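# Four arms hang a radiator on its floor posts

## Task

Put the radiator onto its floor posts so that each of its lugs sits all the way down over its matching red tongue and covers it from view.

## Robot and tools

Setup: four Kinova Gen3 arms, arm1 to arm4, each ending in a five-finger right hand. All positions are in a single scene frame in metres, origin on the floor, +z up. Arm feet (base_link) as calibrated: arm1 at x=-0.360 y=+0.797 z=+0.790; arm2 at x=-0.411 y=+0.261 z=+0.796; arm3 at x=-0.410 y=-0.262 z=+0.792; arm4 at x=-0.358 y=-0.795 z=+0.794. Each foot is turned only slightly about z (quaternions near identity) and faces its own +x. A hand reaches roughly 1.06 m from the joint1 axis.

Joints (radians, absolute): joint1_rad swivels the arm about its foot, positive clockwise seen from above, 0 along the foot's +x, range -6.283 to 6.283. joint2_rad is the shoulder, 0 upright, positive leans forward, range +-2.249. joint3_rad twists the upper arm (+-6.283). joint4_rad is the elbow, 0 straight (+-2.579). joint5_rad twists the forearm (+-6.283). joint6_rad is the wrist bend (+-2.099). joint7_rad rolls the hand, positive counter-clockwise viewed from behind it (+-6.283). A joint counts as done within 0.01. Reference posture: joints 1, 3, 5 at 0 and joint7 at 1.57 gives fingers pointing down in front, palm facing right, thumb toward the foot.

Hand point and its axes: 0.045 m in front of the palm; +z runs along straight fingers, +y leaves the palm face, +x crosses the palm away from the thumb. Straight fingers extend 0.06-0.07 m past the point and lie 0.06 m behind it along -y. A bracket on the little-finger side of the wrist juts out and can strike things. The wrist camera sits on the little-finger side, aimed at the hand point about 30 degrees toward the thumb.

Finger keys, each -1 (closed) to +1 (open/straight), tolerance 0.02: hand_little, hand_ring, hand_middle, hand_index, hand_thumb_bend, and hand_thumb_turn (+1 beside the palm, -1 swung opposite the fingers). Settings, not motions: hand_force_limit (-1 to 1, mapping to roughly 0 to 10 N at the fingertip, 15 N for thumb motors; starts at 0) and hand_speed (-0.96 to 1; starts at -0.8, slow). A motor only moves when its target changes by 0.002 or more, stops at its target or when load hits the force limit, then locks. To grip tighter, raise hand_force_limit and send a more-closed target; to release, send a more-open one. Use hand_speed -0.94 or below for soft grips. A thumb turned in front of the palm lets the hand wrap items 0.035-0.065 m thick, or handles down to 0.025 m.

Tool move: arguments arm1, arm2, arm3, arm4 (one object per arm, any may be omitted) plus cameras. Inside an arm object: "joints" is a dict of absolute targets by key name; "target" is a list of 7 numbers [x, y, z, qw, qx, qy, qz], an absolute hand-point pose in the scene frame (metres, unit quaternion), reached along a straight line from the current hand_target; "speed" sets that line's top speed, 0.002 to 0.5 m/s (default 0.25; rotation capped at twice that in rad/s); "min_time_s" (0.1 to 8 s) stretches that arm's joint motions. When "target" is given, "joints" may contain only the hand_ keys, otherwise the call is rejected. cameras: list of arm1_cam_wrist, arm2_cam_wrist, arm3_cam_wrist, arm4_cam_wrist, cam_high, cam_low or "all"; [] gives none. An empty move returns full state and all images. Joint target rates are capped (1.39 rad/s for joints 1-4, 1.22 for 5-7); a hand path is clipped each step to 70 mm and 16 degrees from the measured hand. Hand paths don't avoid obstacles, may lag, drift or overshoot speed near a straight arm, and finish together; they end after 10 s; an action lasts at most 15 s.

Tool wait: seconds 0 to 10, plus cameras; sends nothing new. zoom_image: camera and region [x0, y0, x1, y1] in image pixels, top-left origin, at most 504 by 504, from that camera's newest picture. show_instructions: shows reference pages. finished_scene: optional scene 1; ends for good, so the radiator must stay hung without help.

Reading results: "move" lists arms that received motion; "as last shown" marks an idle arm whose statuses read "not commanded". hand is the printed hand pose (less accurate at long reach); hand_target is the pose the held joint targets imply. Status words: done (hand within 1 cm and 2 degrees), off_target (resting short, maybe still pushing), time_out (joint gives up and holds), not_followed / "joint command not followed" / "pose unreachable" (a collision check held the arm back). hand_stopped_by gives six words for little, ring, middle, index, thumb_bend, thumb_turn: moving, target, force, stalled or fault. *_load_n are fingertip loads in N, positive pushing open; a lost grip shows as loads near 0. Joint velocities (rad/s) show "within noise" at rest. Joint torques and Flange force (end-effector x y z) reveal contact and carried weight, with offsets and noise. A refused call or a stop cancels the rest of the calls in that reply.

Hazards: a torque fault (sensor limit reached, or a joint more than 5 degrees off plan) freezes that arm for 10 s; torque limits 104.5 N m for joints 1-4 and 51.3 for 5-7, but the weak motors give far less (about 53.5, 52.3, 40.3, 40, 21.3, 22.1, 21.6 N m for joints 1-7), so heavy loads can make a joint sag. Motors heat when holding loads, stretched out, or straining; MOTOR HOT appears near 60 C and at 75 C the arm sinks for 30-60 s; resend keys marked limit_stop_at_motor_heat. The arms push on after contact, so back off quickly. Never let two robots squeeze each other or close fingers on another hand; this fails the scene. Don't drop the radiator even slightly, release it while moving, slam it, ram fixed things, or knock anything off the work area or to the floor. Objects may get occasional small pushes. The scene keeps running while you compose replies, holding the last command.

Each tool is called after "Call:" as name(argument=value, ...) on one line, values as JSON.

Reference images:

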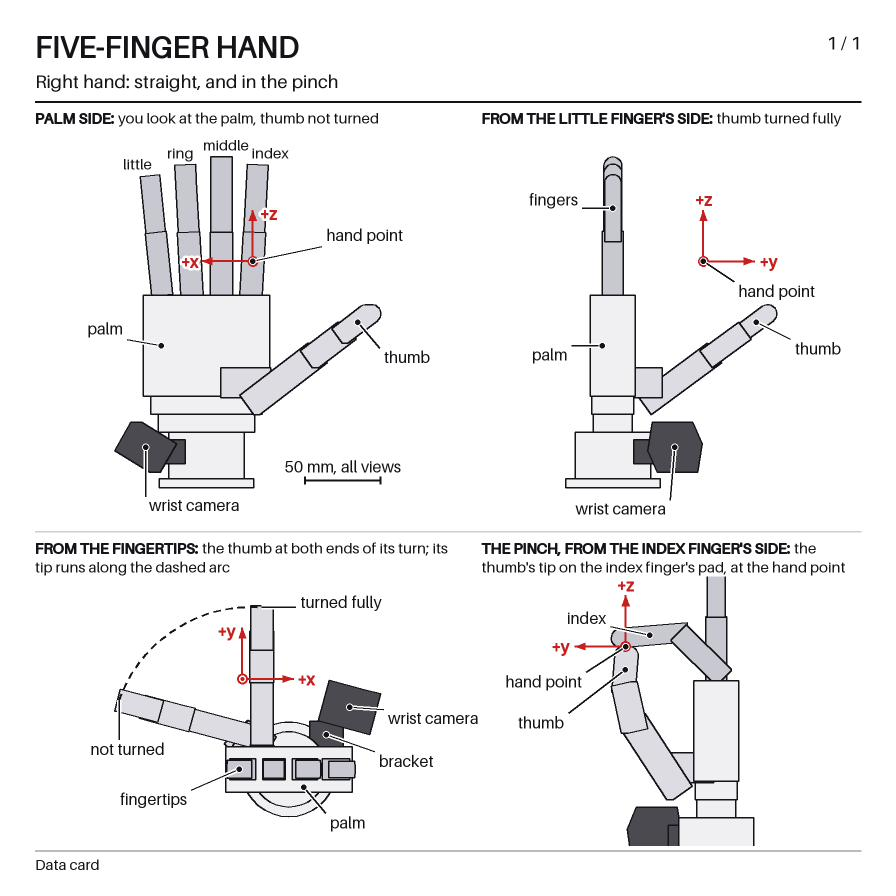

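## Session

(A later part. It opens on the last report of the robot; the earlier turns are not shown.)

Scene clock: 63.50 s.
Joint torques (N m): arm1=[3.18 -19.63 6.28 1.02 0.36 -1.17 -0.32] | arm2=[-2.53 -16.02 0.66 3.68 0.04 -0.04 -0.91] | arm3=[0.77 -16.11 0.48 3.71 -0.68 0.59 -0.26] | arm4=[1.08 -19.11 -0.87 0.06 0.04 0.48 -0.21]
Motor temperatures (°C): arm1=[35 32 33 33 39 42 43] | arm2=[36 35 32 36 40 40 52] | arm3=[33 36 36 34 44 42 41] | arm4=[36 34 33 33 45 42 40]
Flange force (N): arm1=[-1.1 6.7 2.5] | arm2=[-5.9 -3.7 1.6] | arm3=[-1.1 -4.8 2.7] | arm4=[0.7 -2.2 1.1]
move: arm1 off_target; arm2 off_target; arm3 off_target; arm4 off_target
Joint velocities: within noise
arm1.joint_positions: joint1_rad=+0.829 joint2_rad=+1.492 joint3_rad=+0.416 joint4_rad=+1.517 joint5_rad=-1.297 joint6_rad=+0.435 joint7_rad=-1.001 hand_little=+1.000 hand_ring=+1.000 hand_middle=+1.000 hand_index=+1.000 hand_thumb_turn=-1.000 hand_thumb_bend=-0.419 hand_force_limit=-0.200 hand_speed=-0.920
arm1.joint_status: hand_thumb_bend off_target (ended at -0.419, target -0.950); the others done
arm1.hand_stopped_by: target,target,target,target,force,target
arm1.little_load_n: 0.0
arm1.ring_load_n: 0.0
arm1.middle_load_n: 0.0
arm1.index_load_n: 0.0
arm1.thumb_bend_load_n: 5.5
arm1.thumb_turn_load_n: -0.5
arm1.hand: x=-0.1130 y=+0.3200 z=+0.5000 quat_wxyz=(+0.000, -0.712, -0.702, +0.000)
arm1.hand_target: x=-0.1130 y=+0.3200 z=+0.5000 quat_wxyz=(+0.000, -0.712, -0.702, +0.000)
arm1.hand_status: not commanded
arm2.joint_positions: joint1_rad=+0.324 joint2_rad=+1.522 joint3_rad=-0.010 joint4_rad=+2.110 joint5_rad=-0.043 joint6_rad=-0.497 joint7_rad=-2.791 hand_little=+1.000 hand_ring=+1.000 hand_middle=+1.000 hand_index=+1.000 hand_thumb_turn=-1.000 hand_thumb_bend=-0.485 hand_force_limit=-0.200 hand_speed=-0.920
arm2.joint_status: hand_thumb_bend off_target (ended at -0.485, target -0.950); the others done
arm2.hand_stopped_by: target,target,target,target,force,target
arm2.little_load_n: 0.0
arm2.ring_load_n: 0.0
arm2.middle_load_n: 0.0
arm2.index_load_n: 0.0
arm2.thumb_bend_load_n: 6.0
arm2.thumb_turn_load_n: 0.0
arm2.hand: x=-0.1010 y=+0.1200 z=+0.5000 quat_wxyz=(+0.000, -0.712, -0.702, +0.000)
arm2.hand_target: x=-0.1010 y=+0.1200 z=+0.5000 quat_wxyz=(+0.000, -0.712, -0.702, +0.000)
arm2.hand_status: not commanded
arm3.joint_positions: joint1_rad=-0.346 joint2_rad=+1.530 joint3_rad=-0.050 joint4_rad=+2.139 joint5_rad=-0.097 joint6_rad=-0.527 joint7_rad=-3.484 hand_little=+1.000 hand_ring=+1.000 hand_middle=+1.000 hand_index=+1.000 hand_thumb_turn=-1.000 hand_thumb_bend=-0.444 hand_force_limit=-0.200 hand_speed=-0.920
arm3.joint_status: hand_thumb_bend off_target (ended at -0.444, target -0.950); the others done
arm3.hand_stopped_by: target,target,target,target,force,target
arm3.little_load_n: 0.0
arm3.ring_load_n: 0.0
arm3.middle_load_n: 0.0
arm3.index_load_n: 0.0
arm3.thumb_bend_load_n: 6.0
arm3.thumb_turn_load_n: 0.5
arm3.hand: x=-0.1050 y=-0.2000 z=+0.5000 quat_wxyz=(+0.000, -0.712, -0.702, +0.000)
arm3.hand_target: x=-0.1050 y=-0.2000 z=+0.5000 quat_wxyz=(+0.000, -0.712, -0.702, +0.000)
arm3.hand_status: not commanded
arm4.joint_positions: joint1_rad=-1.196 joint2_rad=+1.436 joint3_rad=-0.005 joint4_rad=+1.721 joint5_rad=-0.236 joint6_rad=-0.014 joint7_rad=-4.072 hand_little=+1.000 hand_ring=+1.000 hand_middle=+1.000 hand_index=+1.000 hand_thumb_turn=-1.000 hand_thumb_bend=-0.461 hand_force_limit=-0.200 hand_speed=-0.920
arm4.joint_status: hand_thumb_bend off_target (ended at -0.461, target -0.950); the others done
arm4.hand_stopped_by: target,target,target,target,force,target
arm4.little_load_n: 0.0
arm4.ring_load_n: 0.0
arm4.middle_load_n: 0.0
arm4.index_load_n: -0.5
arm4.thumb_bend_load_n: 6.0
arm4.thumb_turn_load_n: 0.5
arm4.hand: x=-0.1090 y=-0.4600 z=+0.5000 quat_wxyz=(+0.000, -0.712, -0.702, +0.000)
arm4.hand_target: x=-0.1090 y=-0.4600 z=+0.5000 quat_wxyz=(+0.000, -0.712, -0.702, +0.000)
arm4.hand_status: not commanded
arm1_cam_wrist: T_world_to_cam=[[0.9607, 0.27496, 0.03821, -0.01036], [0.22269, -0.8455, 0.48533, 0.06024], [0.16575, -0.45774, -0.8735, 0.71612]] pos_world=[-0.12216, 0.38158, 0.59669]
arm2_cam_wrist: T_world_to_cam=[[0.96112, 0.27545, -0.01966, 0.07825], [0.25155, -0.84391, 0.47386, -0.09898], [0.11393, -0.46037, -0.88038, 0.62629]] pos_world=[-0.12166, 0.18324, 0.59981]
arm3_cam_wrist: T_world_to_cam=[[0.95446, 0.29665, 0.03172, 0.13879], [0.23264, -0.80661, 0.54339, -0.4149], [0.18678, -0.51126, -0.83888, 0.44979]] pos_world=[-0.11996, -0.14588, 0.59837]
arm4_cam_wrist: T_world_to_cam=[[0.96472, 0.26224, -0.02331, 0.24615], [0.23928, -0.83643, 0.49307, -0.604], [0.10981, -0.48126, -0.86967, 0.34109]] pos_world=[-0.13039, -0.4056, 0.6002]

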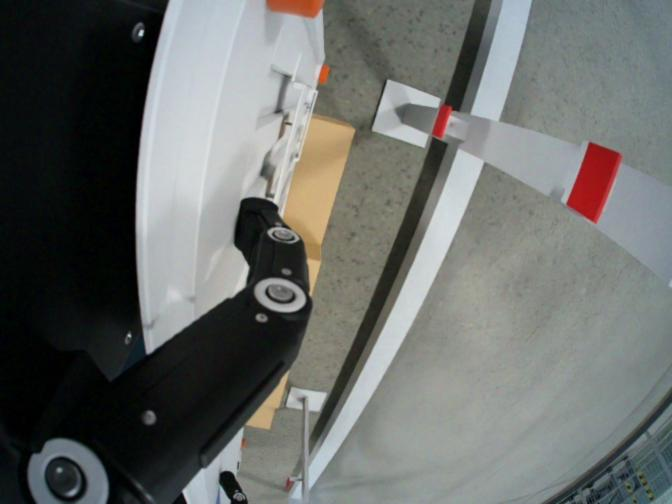

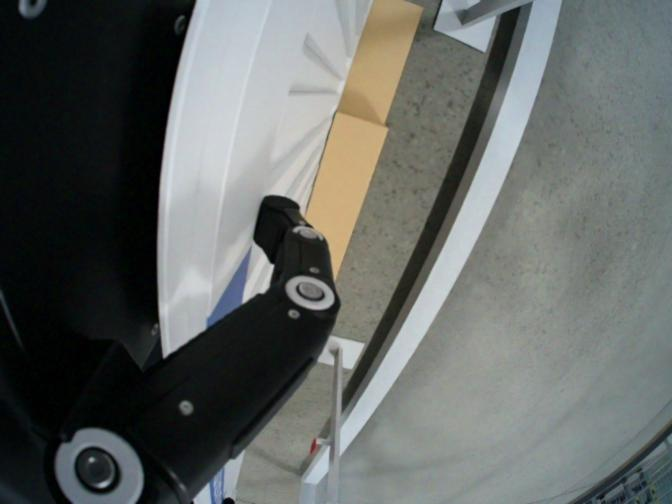

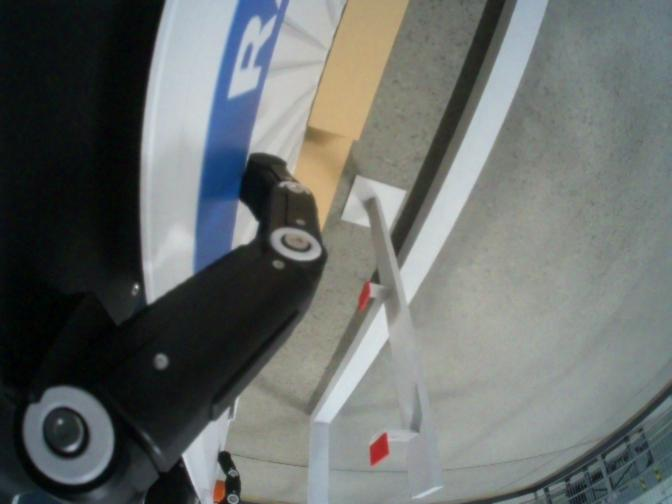

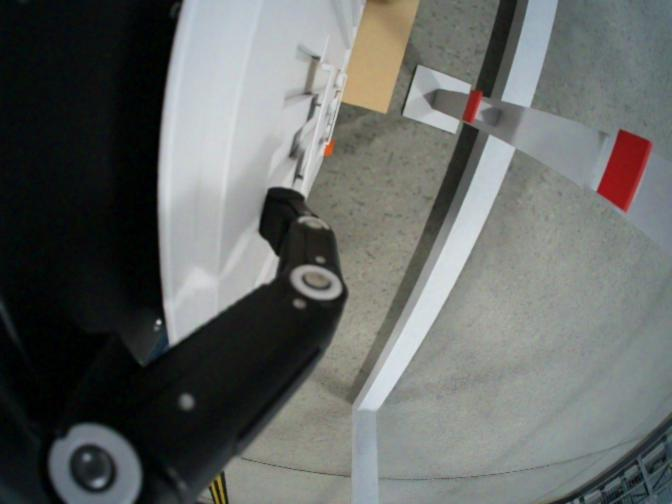

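Call:
move(arm1={"joints": {"hand_index": 0.3, "hand_middle": 0.3, "hand_ring": 0.3, "hand_little": 0.3, "hand_speed": -0.9, "hand_force_limit": -0.8}}, arm2={"joints": {"hand_index": 0.3, "hand_middle": 0.3, "hand_ring": 0.3, "hand_little": 0.3, "hand_speed": -0.9, "hand_force_limit": -0.8}}, arm3={"joints": {"hand_index": 0.3, "hand_middle": 0.3, "hand_ring": 0.3, "hand_little": 0.3, "hand_speed": -0.9, "hand_force_limit": -0.8}}, arm4={"joints": {"hand_index": 0.3, "hand_middle": 0.3, "hand_ring": 0.3, "hand_little": 0.3, "hand_speed": -0.9, "hand_force_limit": -0.8}})

Scene clock: 67.13 s.
Joint torques (N m): arm1=[2.32 -20.51 5.11 0.31 0.09 -0.6 -0.36] | arm2=[-2.56 -17.06 0.61 3.26 0.18 -0.53 -0.82] | arm3=[0.89 -16.73 1.19 3.42 -0.81 0.15 -0.14] | arm4=[1.52 -19.64 0.27 0.2 0.11 0.25 -0.13]
Motor temperatures (°C): arm1=[35 32 33 33 39 42 43] | arm2=[36 36 32 36 40 40 52] | arm3=[33 36 36 34 44 42 41] | arm4=[36 34 33 33 45 42 40]
Flange force (N): arm1=[-1.5 4.8 2.9] | arm2=[-5.5 -4.1 3.1] | arm3=[-0.3 -5.2 3.4] | arm4=[1.7 -3.1 2.7]
move: arm1 off_target; arm2 off_target; arm3 off_target; arm4 off_target
Joint velocities: within noise
arm1.joint_positions: joint1_rad=+0.829 joint2_rad=+1.492 joint3_rad=+0.416 joint4_rad=+1.517 joint5_rad=-1.297 joint6_rad=+0.435 joint7_rad=-1.001 hand_little=+0.778 hand_ring=+0.805 hand_middle=+0.815 hand_index=+0.796 hand_thumb_turn=-1.000 hand_thumb_bend=-0.419 hand_force_limit=-0.800 hand_speed=-0.900
arm1.joint_status: hand_little off_target (ended at +0.778, target +0.300); hand_ring off_target (ended at +0.805, target +0.300); hand_middle off_target (ended at +0.815, target +0.300); hand_index off_target (ended at +0.796, target +0.300); the others done
arm1.hand_stopped_by: force,force,force,force,force,target
arm1.little_load_n: 1.5
arm1.ring_load_n: 1.0
arm1.middle_load_n: 1.0
arm1.index_load_n: 1.0
arm1.thumb_bend_load_n: 6.5
arm1.thumb_turn_load_n: -0.5
arm1.hand: x=-0.1130 y=+0.3200 z=+0.5000 quat_wxyz=(+0.000, -0.712, -0.702, +0.000)
arm1.hand_target: x=-0.1130 y=+0.3200 z=+0.5000 quat_wxyz=(+0.000, -0.712, -0.702, +0.000)
arm1.hand_status: not commanded
arm2.joint_positions: joint1_rad=+0.324 joint2_rad=+1.522 joint3_rad=-0.010 joint4_rad=+2.110 joint5_rad=-0.043 joint6_rad=-0.497 joint7_rad=-2.791 hand_little=+0.796 hand_ring=+0.824 hand_middle=+0.834 hand_index=+0.805 hand_thumb_turn=-1.000 hand_thumb_bend=-0.485 hand_force_limit=-0.800 hand_speed=-0.900
arm2.joint_status: hand_little off_target (ended at +0.796, target +0.300); hand_ring off_target (ended at +0.824, target +0.300); hand_middle off_target (ended at +0.834, target +0.300); hand_index off_target (ended at +0.805, target +0.300); the others done
arm2.hand_stopped_by: force,force,force,force,force,target
arm2.little_load_n: 1.5
arm2.ring_load_n: 1.0
arm2.middle_load_n: 1.5
arm2.index_load_n: 1.5
arm2.thumb_bend_load_n: 6.0
arm2.thumb_turn_load_n: 0.0
arm2.hand: x=-0.1010 y=+0.1200 z=+0.5000 quat_wxyz=(+0.000, -0.712, -0.702, +0.000)
arm2.hand_target: x=-0.1010 y=+0.1200 z=+0.5000 quat_wxyz=(+0.000, -0.712, -0.702, +0.000)
arm2.hand_status: not commanded
arm3.joint_positions: joint1_rad=-0.346 joint2_rad=+1.530 joint3_rad=-0.050 joint4_rad=+2.139 joint5_rad=-0.097 joint6_rad=-0.527 joint7_rad=-3.484 hand_little=+0.815 hand_ring=+0.834 hand_middle=+0.769 hand_index=+0.824 hand_thumb_turn=-1.000 hand_thumb_bend=-0.444 hand_force_limit=-0.800 hand_speed=-0.900
arm3.joint_status: hand_little off_target (ended at +0.815, target +0.300); hand_ring off_target (ended at +0.834, target +0.300); hand_middle off_target (ended at +0.769, target +0.300); hand_index off_target (ended at +0.824, target +0.300); the others done
arm3.hand_stopped_by: force,force,force,force,force,target
arm3.little_load_n: 1.0
arm3.ring_load_n: 1.0
arm3.middle_load_n: 3.0
arm3.index_load_n: 1.0
arm3.thumb_bend_load_n: 6.0
arm3.thumb_turn_load_n: 0.5
arm3.hand: x=-0.1050 y=-0.2000 z=+0.5000 quat_wxyz=(+0.000, -0.712, -0.702, +0.000)
arm3.hand_target: x=-0.1050 y=-0.2000 z=+0.5000 quat_wxyz=(+0.000, -0.712, -0.702, +0.000)
arm3.hand_status: not commanded
arm4.joint_positions: joint1_rad=-1.196 joint2_rad=+1.436 joint3_rad=-0.005 joint4_rad=+1.721 joint5_rad=-0.236 joint6_rad=-0.014 joint7_rad=-4.072 hand_little=+0.806 hand_ring=+0.833 hand_middle=+0.769 hand_index=+0.824 hand_thumb_turn=-1.000 hand_thumb_bend=-0.461 hand_force_limit=-0.800 hand_speed=-0.900
arm4.joint_status: hand_little off_target (ended at +0.806, target +0.300); hand_ring off_target (ended at +0.833, target +0.300); hand_middle off_target (ended at +0.769, target +0.300); hand_index off_target (ended at +0.824, target +0.300); the others done
arm4.hand_stopped_by: force,force,force,force,force,target
arm4.little_load_n: 2.5
arm4.ring_load_n: 1.0
arm4.middle_load_n: 2.5
arm4.index_load_n: 1.0
arm4.thumb_bend_load_n: 6.0
arm4.thumb_turn_load_n: 0.5
arm4.hand: x=-0.1090 y=-0.4600 z=+0.5000 quat_wxyz=(+0.000, -0.712, -0.702, +0.000)
arm4.hand_target: x=-0.1090 y=-0.4600 z=+0.5000 quat_wxyz=(+0.000, -0.712, -0.702, +0.000)
arm4.hand_status: not commanded
pictures: none

Call:
move(arm1={"joints": {"hand_thumb_bend": -0.96, "hand_speed": -0.92, "hand_force_limit": 0.7}}, arm2={"joints": {"hand_thumb_bend": -0.96, "hand_speed": -0.92, "hand_force_limit": 0.7}}, arm3={"joints": {"hand_thumb_bend": -0.96, "hand_speed": -0.92, "hand_force_limit": 0.7}}, arm4={"joints": {"hand_thumb_bend": -0.96, "hand_speed": -0.92, "hand_force_limit": 0.7}})

Scene clock: 68.47 s.
Joint torques (N m): arm1=[3.18 -19.76 5.84 1.26 0.18 -0.78 -0.44] | arm2=[-2.34 -17.34 0.59 2.64 -0.07 -0.7 -1.09] | arm3=[0.72 -17.03 0.44 3.04 -0.73 -0.02 -0.29] | arm4=[1.17 -19.45 -0.15 -0.66 0.01 -0.19 -0.25]
Motor temperatures (°C): arm1=[35 32 33 33 39 42 43] | arm2=[36 36 32 36 40 40 52] | arm3=[33 36 36 34 44 42 41] | arm4=[36 34 33 33 45 42 40]
Flange force (N): arm1=[-2.0 6.8 3.1] | arm2=[-5.2 -5.3 2.4] | arm3=[-1.7 -5.2 3.3] | arm4=[0.3 -2.6 0.3]
move: arm1 off_target; arm2 off_target; arm3 off_target; arm4 off_target
Joint velocities: within noise
arm1.joint_positions: joint1_rad=+0.829 joint2_rad=+1.492 joint3_rad=+0.416 joint4_rad=+1.517 joint5_rad=-1.297 joint6_rad=+0.435 joint7_rad=-1.001 hand_little=+0.778 hand_ring=+0.806 hand_middle=+0.815 hand_index=+0.796 hand_thumb_turn=-1.000 hand_thumb_bend=-0.469 hand_force_limit=+0.700 hand_speed=-0.920
arm1.joint_status: hand_thumb_bend off_target (ended at -0.469, target -0.960); the others done
arm1.hand_stopped_by: force,force,force,force,force,target
arm1.little_load_n: 3.0
arm1.ring_load_n: 1.5
arm1.middle_load_n: 1.5
arm1.index_load_n: 1.5
arm1.thumb_bend_load_n: 13.0
arm1.thumb_turn_load_n: -0.5
arm1.hand: x=-0.1130 y=+0.3200 z=+0.5000 quat_wxyz=(+0.000, -0.712, -0.702, +0.000)
arm1.hand_target: x=-0.1130 y=+0.3200 z=+0.5000 quat_wxyz=(+0.000, -0.712, -0.702, +0.000)
arm1.hand_status: not commanded
arm2.joint_positions: joint1_rad=+0.324 joint2_rad=+1.522 joint3_rad=-0.010 joint4_rad=+2.110 joint5_rad=-0.043 joint6_rad=-0.497 joint7_rad=-2.791 hand_little=+0.796 hand_ring=+0.824 hand_middle=+0.834 hand_index=+0.805 hand_thumb_turn=-1.000 hand_thumb_bend=-0.542 hand_force_limit=+0.700 hand_speed=-0.920
arm2.joint_status: hand_thumb_bend off_target (ended at -0.542, target -0.960); the others done
arm2.hand_stopped_by: force,force,force,force,force,target
arm2.little_load_n: 1.5
arm2.ring_load_n: 1.5
arm2.middle_load_n: 1.5
arm2.index_load_n: 1.0
arm2.thumb_bend_load_n: 13.0
arm2.thumb_turn_load_n: 0.5
arm2.hand: x=-0.1010 y=+0.1200 z=+0.5000 quat_wxyz=(+0.000, -0.712, -0.702, +0.000)
arm2.hand_target: x=-0.1010 y=+0.1200 z=+0.5000 quat_wxyz=(+0.000, -0.712, -0.702, +0.000)
arm2.hand_status: not commanded
arm3.joint_positions: joint1_rad=-0.346 joint2_rad=+1.530 joint3_rad=-0.050 joint4_rad=+2.139 joint5_rad=-0.097 joint6_rad=-0.527 joint7_rad=-3.484 hand_little=+0.815 hand_ring=+0.834 hand_middle=+0.769 hand_index=+0.824 hand_thumb_turn=-1.000 hand_thumb_bend=-0.469 hand_force_limit=+0.700 hand_speed=-0.920
arm3.joint_status: hand_thumb_bend off_target (ended at -0.469, target -0.960); the others done
arm3.hand_stopped_by: force,force,force,force,force,target
arm3.little_load_n: 1.0
arm3.ring_load_n: 1.0
arm3.middle_load_n: 3.5
arm3.index_load_n: 1.5
arm3.thumb_bend_load_n: 13.0
arm3.thumb_turn_load_n: 0.5
arm3.hand: x=-0.1050 y=-0.2000 z=+0.5000 quat_wxyz=(+0.000, -0.712, -0.702, +0.000)
arm3.hand_target: x=-0.1050 y=-0.2000 z=+0.5000 quat_wxyz=(+0.000, -0.712, -0.702, +0.000)
arm3.hand_status: not commanded
arm4.joint_positions: joint1_rad=-1.196 joint2_rad=+1.436 joint3_rad=-0.005 joint4_rad=+1.721 joint5_rad=-0.236 joint6_rad=-0.014 joint7_rad=-4.072 hand_little=+0.806 hand_ring=+0.833 hand_middle=+0.769 hand_index=+0.824 hand_thumb_turn=-1.000 hand_thumb_bend=-0.506 hand_force_limit=+0.700 hand_speed=-0.920
arm4.joint_status: hand_thumb_bend off_target (ended at -0.506, target -0.960); the others done
arm4.hand_stopped_by: force,force,force,force,force,target
arm4.little_load_n: 2.5
arm4.ring_load_n: 1.5
arm4.middle_load_n: 3.5
arm4.index_load_n: 2.5
arm4.thumb_bend_load_n: 12.5
arm4.thumb_turn_load_n: 1.0
arm4.hand: x=-0.1090 y=-0.4600 z=+0.5000 quat_wxyz=(+0.000, -0.712, -0.702, +0.000)
arm4.hand_target: x=-0.1090 y=-0.4600 z=+0.5000 quat_wxyz=(+0.000, -0.712, -0.702, +0.000)
arm4.hand_status: not commanded
pictures: none

Call:
move(arm1={"target": [-0.113, 0.320, 0.510, 0, 0.7124, 0.7018, 0], "speed": 0.02}, arm2={"target": [-0.101, 0.120, 0.510, 0, 0.7124, 0.7018, 0], "speed": 0.02}, arm3={"target": [-0.105, -0.200, 0.510, 0, 0.7124, 0.7018, 0], "speed": 0.02}, arm4={"target": [-0.109, -0.460, 0.510, 0, 0.7124, 0.7018, 0], "speed": 0.02}, cameras=["arm1_cam_wrist", "arm4_cam_wrist", "cam_low"])

Scene clock: 72.17 s.
Joint torques (N m): arm1=[2.12 -23.13 5.41 0.06 0.1 -0.32 -0.31] | arm2=[-2.15 -19.43 1.05 3.88 -0.09 -0.76 -1.06] | arm3=[0.97 -18.21 1.3 4.07 -0.89 -0.03 -0.24] | arm4=[1.23 -24.28 0.58 -0.71 0.11 -0.33 -0.15]
Motor temperatures (°C): arm1=[35 32 33 33 39 42 43] | arm2=[36 36 32 36 40 40 52] | arm3=[33 36 36 34 44 42 41] | arm4=[36 34 33 33 45 42 40]
Flange force (N): arm1=[-2.2 4.8 8.5] | arm2=[-4.5 -4.7 10.4] | arm3=[-0.2 -5.2 8.7] | arm4=[0.3 -3.0 12.0]
move: arm1 done; arm2 done; arm3 done; arm4 done
Joint velocities: within noise
arm1.joint_positions: joint1_rad=+0.825 joint2_rad=+1.471 joint3_rad=+0.422 joint4_rad=+1.536 joint5_rad=-1.291 joint6_rad=+0.442 joint7_rad=-1.002 hand_little=+0.778 hand_ring=+0.806 hand_middle=+0.815 hand_index=+0.796 hand_thumb_turn=-1.000 hand_thumb_bend=-0.469 hand_force_limit=+0.700 hand_speed=-0.920
arm1.joint_status: not commanded
arm1.hand_stopped_by: force,force,force,force,force,target
arm1.little_load_n: 2.5
arm1.ring_load_n: 2.5
arm1.middle_load_n: 0.0
arm1.index_load_n: 4.5
arm1.thumb_bend_load_n: 10.0
arm1.thumb_turn_load_n: 0.5
arm1.hand: x=-0.1130 y=+0.3200 z=+0.5100 quat_wxyz=(+0.000, -0.712, -0.702, +0.000)
arm1.hand_target: x=-0.1130 y=+0.3200 z=+0.5100 quat_wxyz=(+0.000, -0.712, -0.702, +0.000)
arm1.hand_status: done (0.000 m and 0.0 deg from the pose sent, 0.010 m and 0.0 deg at the start)
arm2.joint_positions: joint1_rad=+0.324 joint2_rad=+1.497 joint3_rad=-0.010 joint4_rad=+2.133 joint5_rad=-0.044 joint6_rad=-0.494 joint7_rad=-2.791 hand_little=+0.796 hand_ring=+0.824 hand_middle=+0.834 hand_index=+0.805 hand_thumb_turn=-1.000 hand_thumb_bend=-0.542 hand_force_limit=+0.700 hand_speed=-0.920
arm2.joint_status: not commanded
arm2.hand_stopped_by: force,force,force,force,force,target
arm2.little_load_n: 2.0
arm2.ring_load_n: 2.0
arm2.middle_load_n: 2.5
arm2.index_load_n: 0.5
arm2.thumb_bend_load_n: 12.0
arm2.thumb_turn_load_n: 0.5
arm2.hand: x=-0.1010 y=+0.1200 z=+0.5100 quat_wxyz=(+0.000, -0.712, -0.702, +0.000)
arm2.hand_target: x=-0.1010 y=+0.1200 z=+0.5100 quat_wxyz=(+0.000, -0.712, -0.702, +0.000)
arm2.hand_status: done (0.000 m and 0.0 deg from the pose sent, 0.010 m and 0.0 deg at the start)
arm3.joint_positions: joint1_rad=-0.346 joint2_rad=+1.505 joint3_rad=-0.050 joint4_rad=+2.161 joint5_rad=-0.098 joint6_rad=-0.525 joint7_rad=-3.485 hand_little=+0.815 hand_ring=+0.834 hand_middle=+0.769 hand_index=+0.824 hand_thumb_turn=-1.000 hand_thumb_bend=-0.469 hand_force_limit=+0.700 hand_speed=-0.920
arm3.joint_status: not commanded
arm3.hand_stopped_by: force,force,force,force,force,target
arm3.little_load_n: 1.5
arm3.ring_load_n: 2.0
arm3.middle_load_n: 4.0
arm3.index_load_n: 2.5
arm3.thumb_bend_load_n: 11.5
arm3.thumb_turn_load_n: 0.5
arm3.hand: x=-0.1050 y=-0.2000 z=+0.5100 quat_wxyz=(+0.000, -0.712, -0.702, +0.000)
arm3.hand_target: x=-0.1050 y=-0.2000 z=+0.5100 quat_wxyz=(+0.000, -0.712, -0.702, +0.000)
arm3.hand_status: done (0.000 m and 0.0 deg from the pose sent, 0.010 m and 0.0 deg at the start)
arm4.joint_positions: joint1_rad=-1.197 joint2_rad=+1.412 joint3_rad=-0.004 joint4_rad=+1.740 joint5_rad=-0.236 joint6_rad=-0.009 joint7_rad=-4.073 hand_little=+0.806 hand_ring=+0.834 hand_middle=+0.769 hand_index=+0.825 hand_thumb_turn=-1.000 hand_thumb_bend=-0.506 hand_force_limit=+0.700 hand_speed=-0.920
arm4.joint_status: not commanded
arm4.hand_stopped_by: force,force,force,force,force,target
arm4.little_load_n: 3.0
arm4.ring_load_n: 2.5
arm4.middle_load_n: 5.0
arm4.index_load_n: 4.0
arm4.thumb_bend_load_n: 11.0
arm4.thumb_turn_load_n: 1.0
arm4.hand: x=-0.1090 y=-0.4600 z=+0.5100 quat_wxyz=(+0.000, -0.712, -0.702, +0.000)
arm4.hand_target: x=-0.1090 y=-0.4600 z=+0.5100 quat_wxyz=(+0.000, -0.712, -0.702, +0.000)
arm4.hand_status: done (0.000 m and 0.0 deg from the pose sent, 0.010 m and 0.0 deg at the start)
arm1_cam_wrist: T_world_to_cam=[[0.96067, 0.27507, 0.03815, -0.01075], [0.22281, -0.84546, 0.48533, 0.05538], [0.16575, -0.45774, -0.8735, 0.72485]] pos_world=[-0.12216, 0.38158, 0.60669]
arm4_cam_wrist: T_world_to_cam=[[0.9647, 0.26232, -0.02336, 0.24644], [0.23937, -0.83641, 0.49307, -0.60891], [0.10981, -0.48126, -0.86967, 0.34979]] pos_world=[-0.13039, -0.4056, 0.6102]

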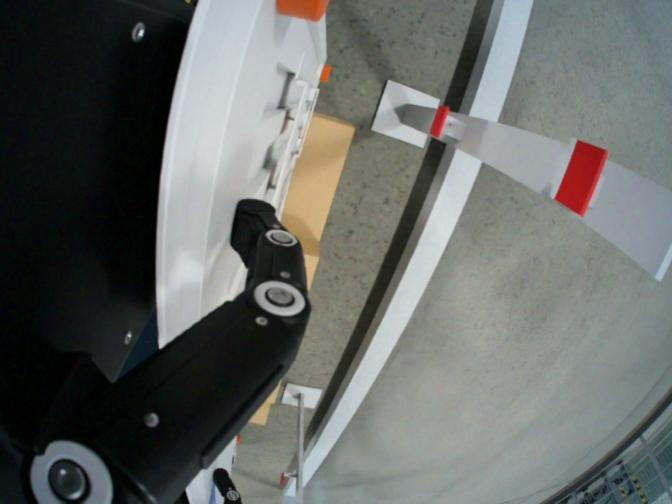

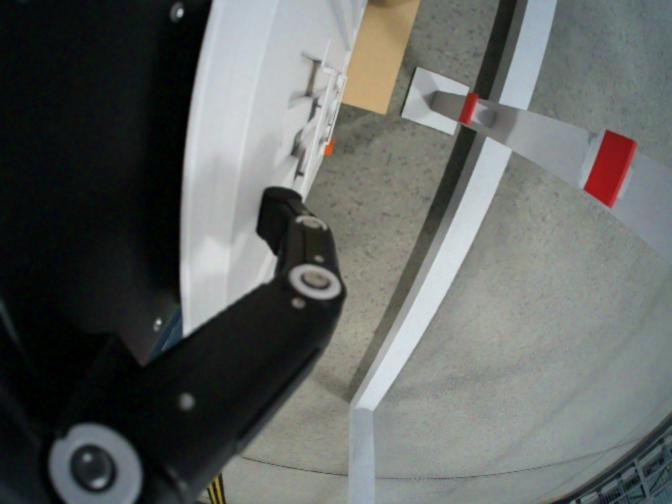

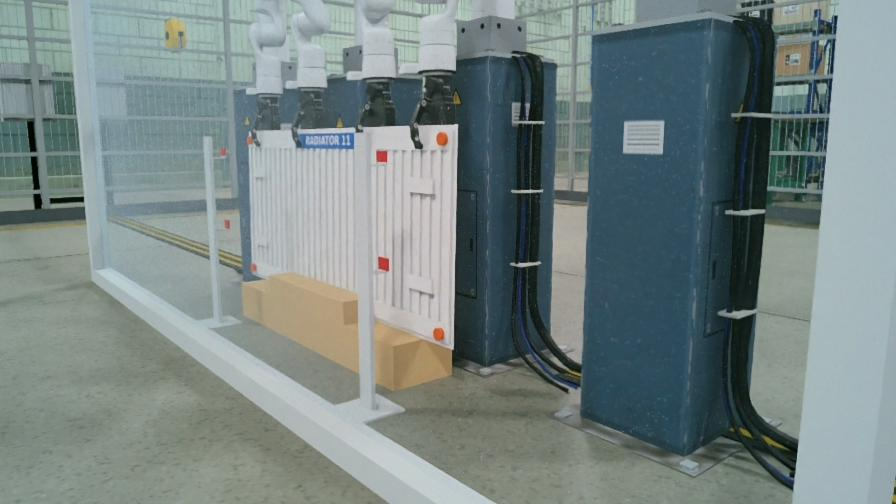

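Call:
move(arm1={"target": [-0.113, 0.320, 0.530, 0, 0.7124, 0.7018, 0], "speed": 0.02}, arm2={"target": [-0.101, 0.120, 0.530, 0, 0.7124, 0.7018, 0], "speed": 0.02}, arm3={"target": [-0.105, -0.200, 0.530, 0, 0.7124, 0.7018, 0], "speed": 0.02}, arm4={"target": [-0.109, -0.460, 0.530, 0, 0.7124, 0.7018, 0], "speed": 0.02}, cameras=["arm1_cam_wrist", "arm4_cam_wrist", "cam_low"])

Scene clock: 73.97 s.
Joint torques (N m): arm1=[2.17 -22.91 5.58 0.09 0.07 -0.35 -0.33] | arm2=[-2.08 -18.85 1.48 4.2 -0.03 -0.7 -0.88] | arm3=[0.94 -18.32 1.3 3.8 -0.89 -0.16 -0.18] | arm4=[1.26 -23.9 0.54 -0.71 0.1 -0.24 -0.15]
Motor temperatures (°C): arm1=[35 32 33 33 39 42 43] | arm2=[35 36 32 36 40 40 52] | arm3=[33 36 36 34 44 42 41] | arm4=[36 35 33 33 45 42 40]
Flange force (N): arm1=[-2.5 5.0 8.2] | arm2=[-4.3 -3.1 10.0] | arm3=[-0.4 -5.5 8.8] | arm4=[0.5 -2.9 11.6]
move: arm1 done; arm2 done; arm3 done; arm4 done
Joint velocities: within noise
arm1.joint_positions: joint1_rad=+0.815 joint2_rad=+1.428 joint3_rad=+0.438 joint4_rad=+1.571 joint5_rad=-1.277 joint6_rad=+0.457 joint7_rad=-1.008 hand_little=+0.778 hand_ring=+0.806 hand_middle=+0.815 hand_index=+0.796 hand_thumb_turn=-1.000 hand_thumb_bend=-0.469 hand_force_limit=+0.700 hand_speed=-0.920
arm1.joint_status: not commanded
arm1.hand_stopped_by: force,force,force,force,force,target
arm1.little_load_n: 2.5
arm1.ring_load_n: 2.5
arm1.middle_load_n: 0.0
arm1.index_load_n: 4.0
arm1.thumb_bend_load_n: 10.0
arm1.thumb_turn_load_n: 0.5
arm1.hand: x=-0.1130 y=+0.3200 z=+0.5300 quat_wxyz=(+0.000, -0.712, -0.702, +0.000)
arm1.hand_target: x=-0.1130 y=+0.3200 z=+0.5300 quat_wxyz=(+0.000, -0.712, -0.702, +0.000)
arm1.hand_status: done (0.000 m and 0.0 deg from the pose sent, 0.020 m and 0.0 deg at the start)
arm2.joint_positions: joint1_rad=+0.323 joint2_rad=+1.447 joint3_rad=-0.010 joint4_rad=+2.176 joint5_rad=-0.044 joint6_rad=-0.488 joint7_rad=-2.792 hand_little=+0.796 hand_ring=+0.825 hand_middle=+0.834 hand_index=+0.805 hand_thumb_turn=-1.000 hand_thumb_bend=-0.542 hand_force_limit=+0.700 hand_speed=-0.920
arm2.joint_status: not commanded
arm2.hand_stopped_by: force,force,force,force,force,target
arm2.little_load_n: 4.0
arm2.ring_load_n: 4.0
arm2.middle_load_n: 4.5
arm2.index_load_n: 0.0
arm2.thumb_bend_load_n: 10.0
arm2.thumb_turn_load_n: 0.5
arm2.hand: x=-0.1010 y=+0.1200 z=+0.5300 quat_wxyz=(+0.000, -0.712, -0.702, +0.000)
arm2.hand_target: x=-0.1010 y=+0.1200 z=+0.5300 quat_wxyz=(+0.000, -0.712, -0.702, +0.000)
arm2.hand_status: done (0.000 m and 0.0 deg from the pose sent, 0.020 m and 0.0 deg at the start)
arm3.joint_positions: joint1_rad=-0.347 joint2_rad=+1.455 joint3_rad=-0.051 joint4_rad=+2.205 joint5_rad=-0.100 joint6_rad=-0.518 joint7_rad=-3.486 hand_little=+0.815 hand_ring=+0.834 hand_middle=+0.769 hand_index=+0.824 hand_thumb_turn=-1.000 hand_thumb_bend=-0.469 hand_force_limit=+0.700 hand_speed=-0.920
arm3.joint_status: not commanded
arm3.hand_stopped_by: force,force,force,force,force,target
arm3.little_load_n: 1.0
arm3.ring_load_n: 2.0
arm3.middle_load_n: 4.0
arm3.index_load_n: 3.5
arm3.thumb_bend_load_n: 10.5
arm3.thumb_turn_load_n: 0.5
arm3.hand: x=-0.1050 y=-0.2000 z=+0.5300 quat_wxyz=(+0.000, -0.712, -0.702, +0.000)
arm3.hand_target: x=-0.1050 y=-0.2000 z=+0.5300 quat_wxyz=(+0.000, -0.712, -0.702, +0.000)
arm3.hand_status: done (0.000 m and 0.0 deg from the pose sent, 0.020 m and 0.0 deg at the start)
arm4.joint_positions: joint1_rad=-1.199 joint2_rad=+1.363 joint3_rad=-0.002 joint4_rad=+1.777 joint5_rad=-0.237 joint6_rad=+0.003 joint7_rad=-4.074 hand_little=+0.806 hand_ring=+0.834 hand_middle=+0.769 hand_index=+0.825 hand_thumb_turn=-1.000 hand_thumb_bend=-0.506 hand_force_limit=+0.700 hand_speed=-0.920
arm4.joint_status: not commanded
arm4.hand_stopped_by: force,force,force,force,force,target
arm4.little_load_n: 3.0
arm4.ring_load_n: 2.5
arm4.middle_load_n: 4.5
arm4.index_load_n: 3.5
arm4.thumb_bend_load_n: 11.0
arm4.thumb_turn_load_n: 0.5
arm4.hand: x=-0.1090 y=-0.4600 z=+0.5300 quat_wxyz=(+0.000, -0.712, -0.702, +0.000)
arm4.hand_target: x=-0.1090 y=-0.4600 z=+0.5300 quat_wxyz=(+0.000, -0.712, -0.702, +0.000)
arm4.hand_status: done (0.000 m and 0.0 deg from the pose sent, 0.020 m and 0.0 deg at the start)
arm1_cam_wrist: T_world_to_cam=[[0.96069, 0.27498, 0.03819, -0.01151], [0.22272, -0.84549, 0.48533, 0.04563], [0.16575, -0.45774, -0.8735, 0.74241]] pos_world=[-0.12216, 0.38158, 0.62679]
arm4_cam_wrist: T_world_to_cam=[[0.96472, 0.26224, -0.02331, 0.24685], [0.23928, -0.83643, 0.49307, -0.6188], [0.10981, -0.48126, -0.86967, 0.36718]] pos_world=[-0.13039, -0.4056, 0.6302]

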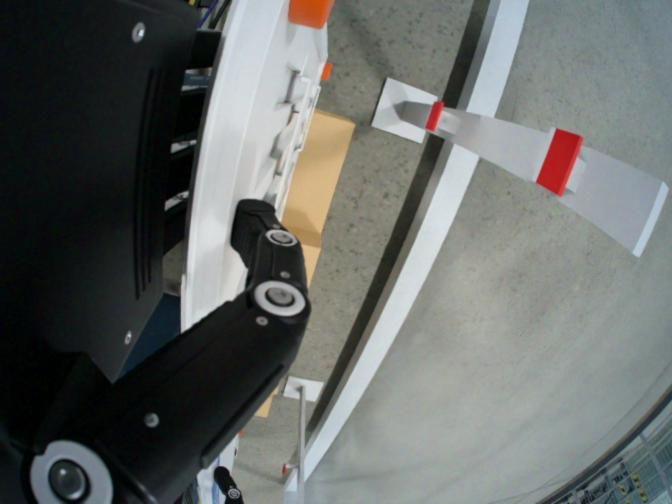

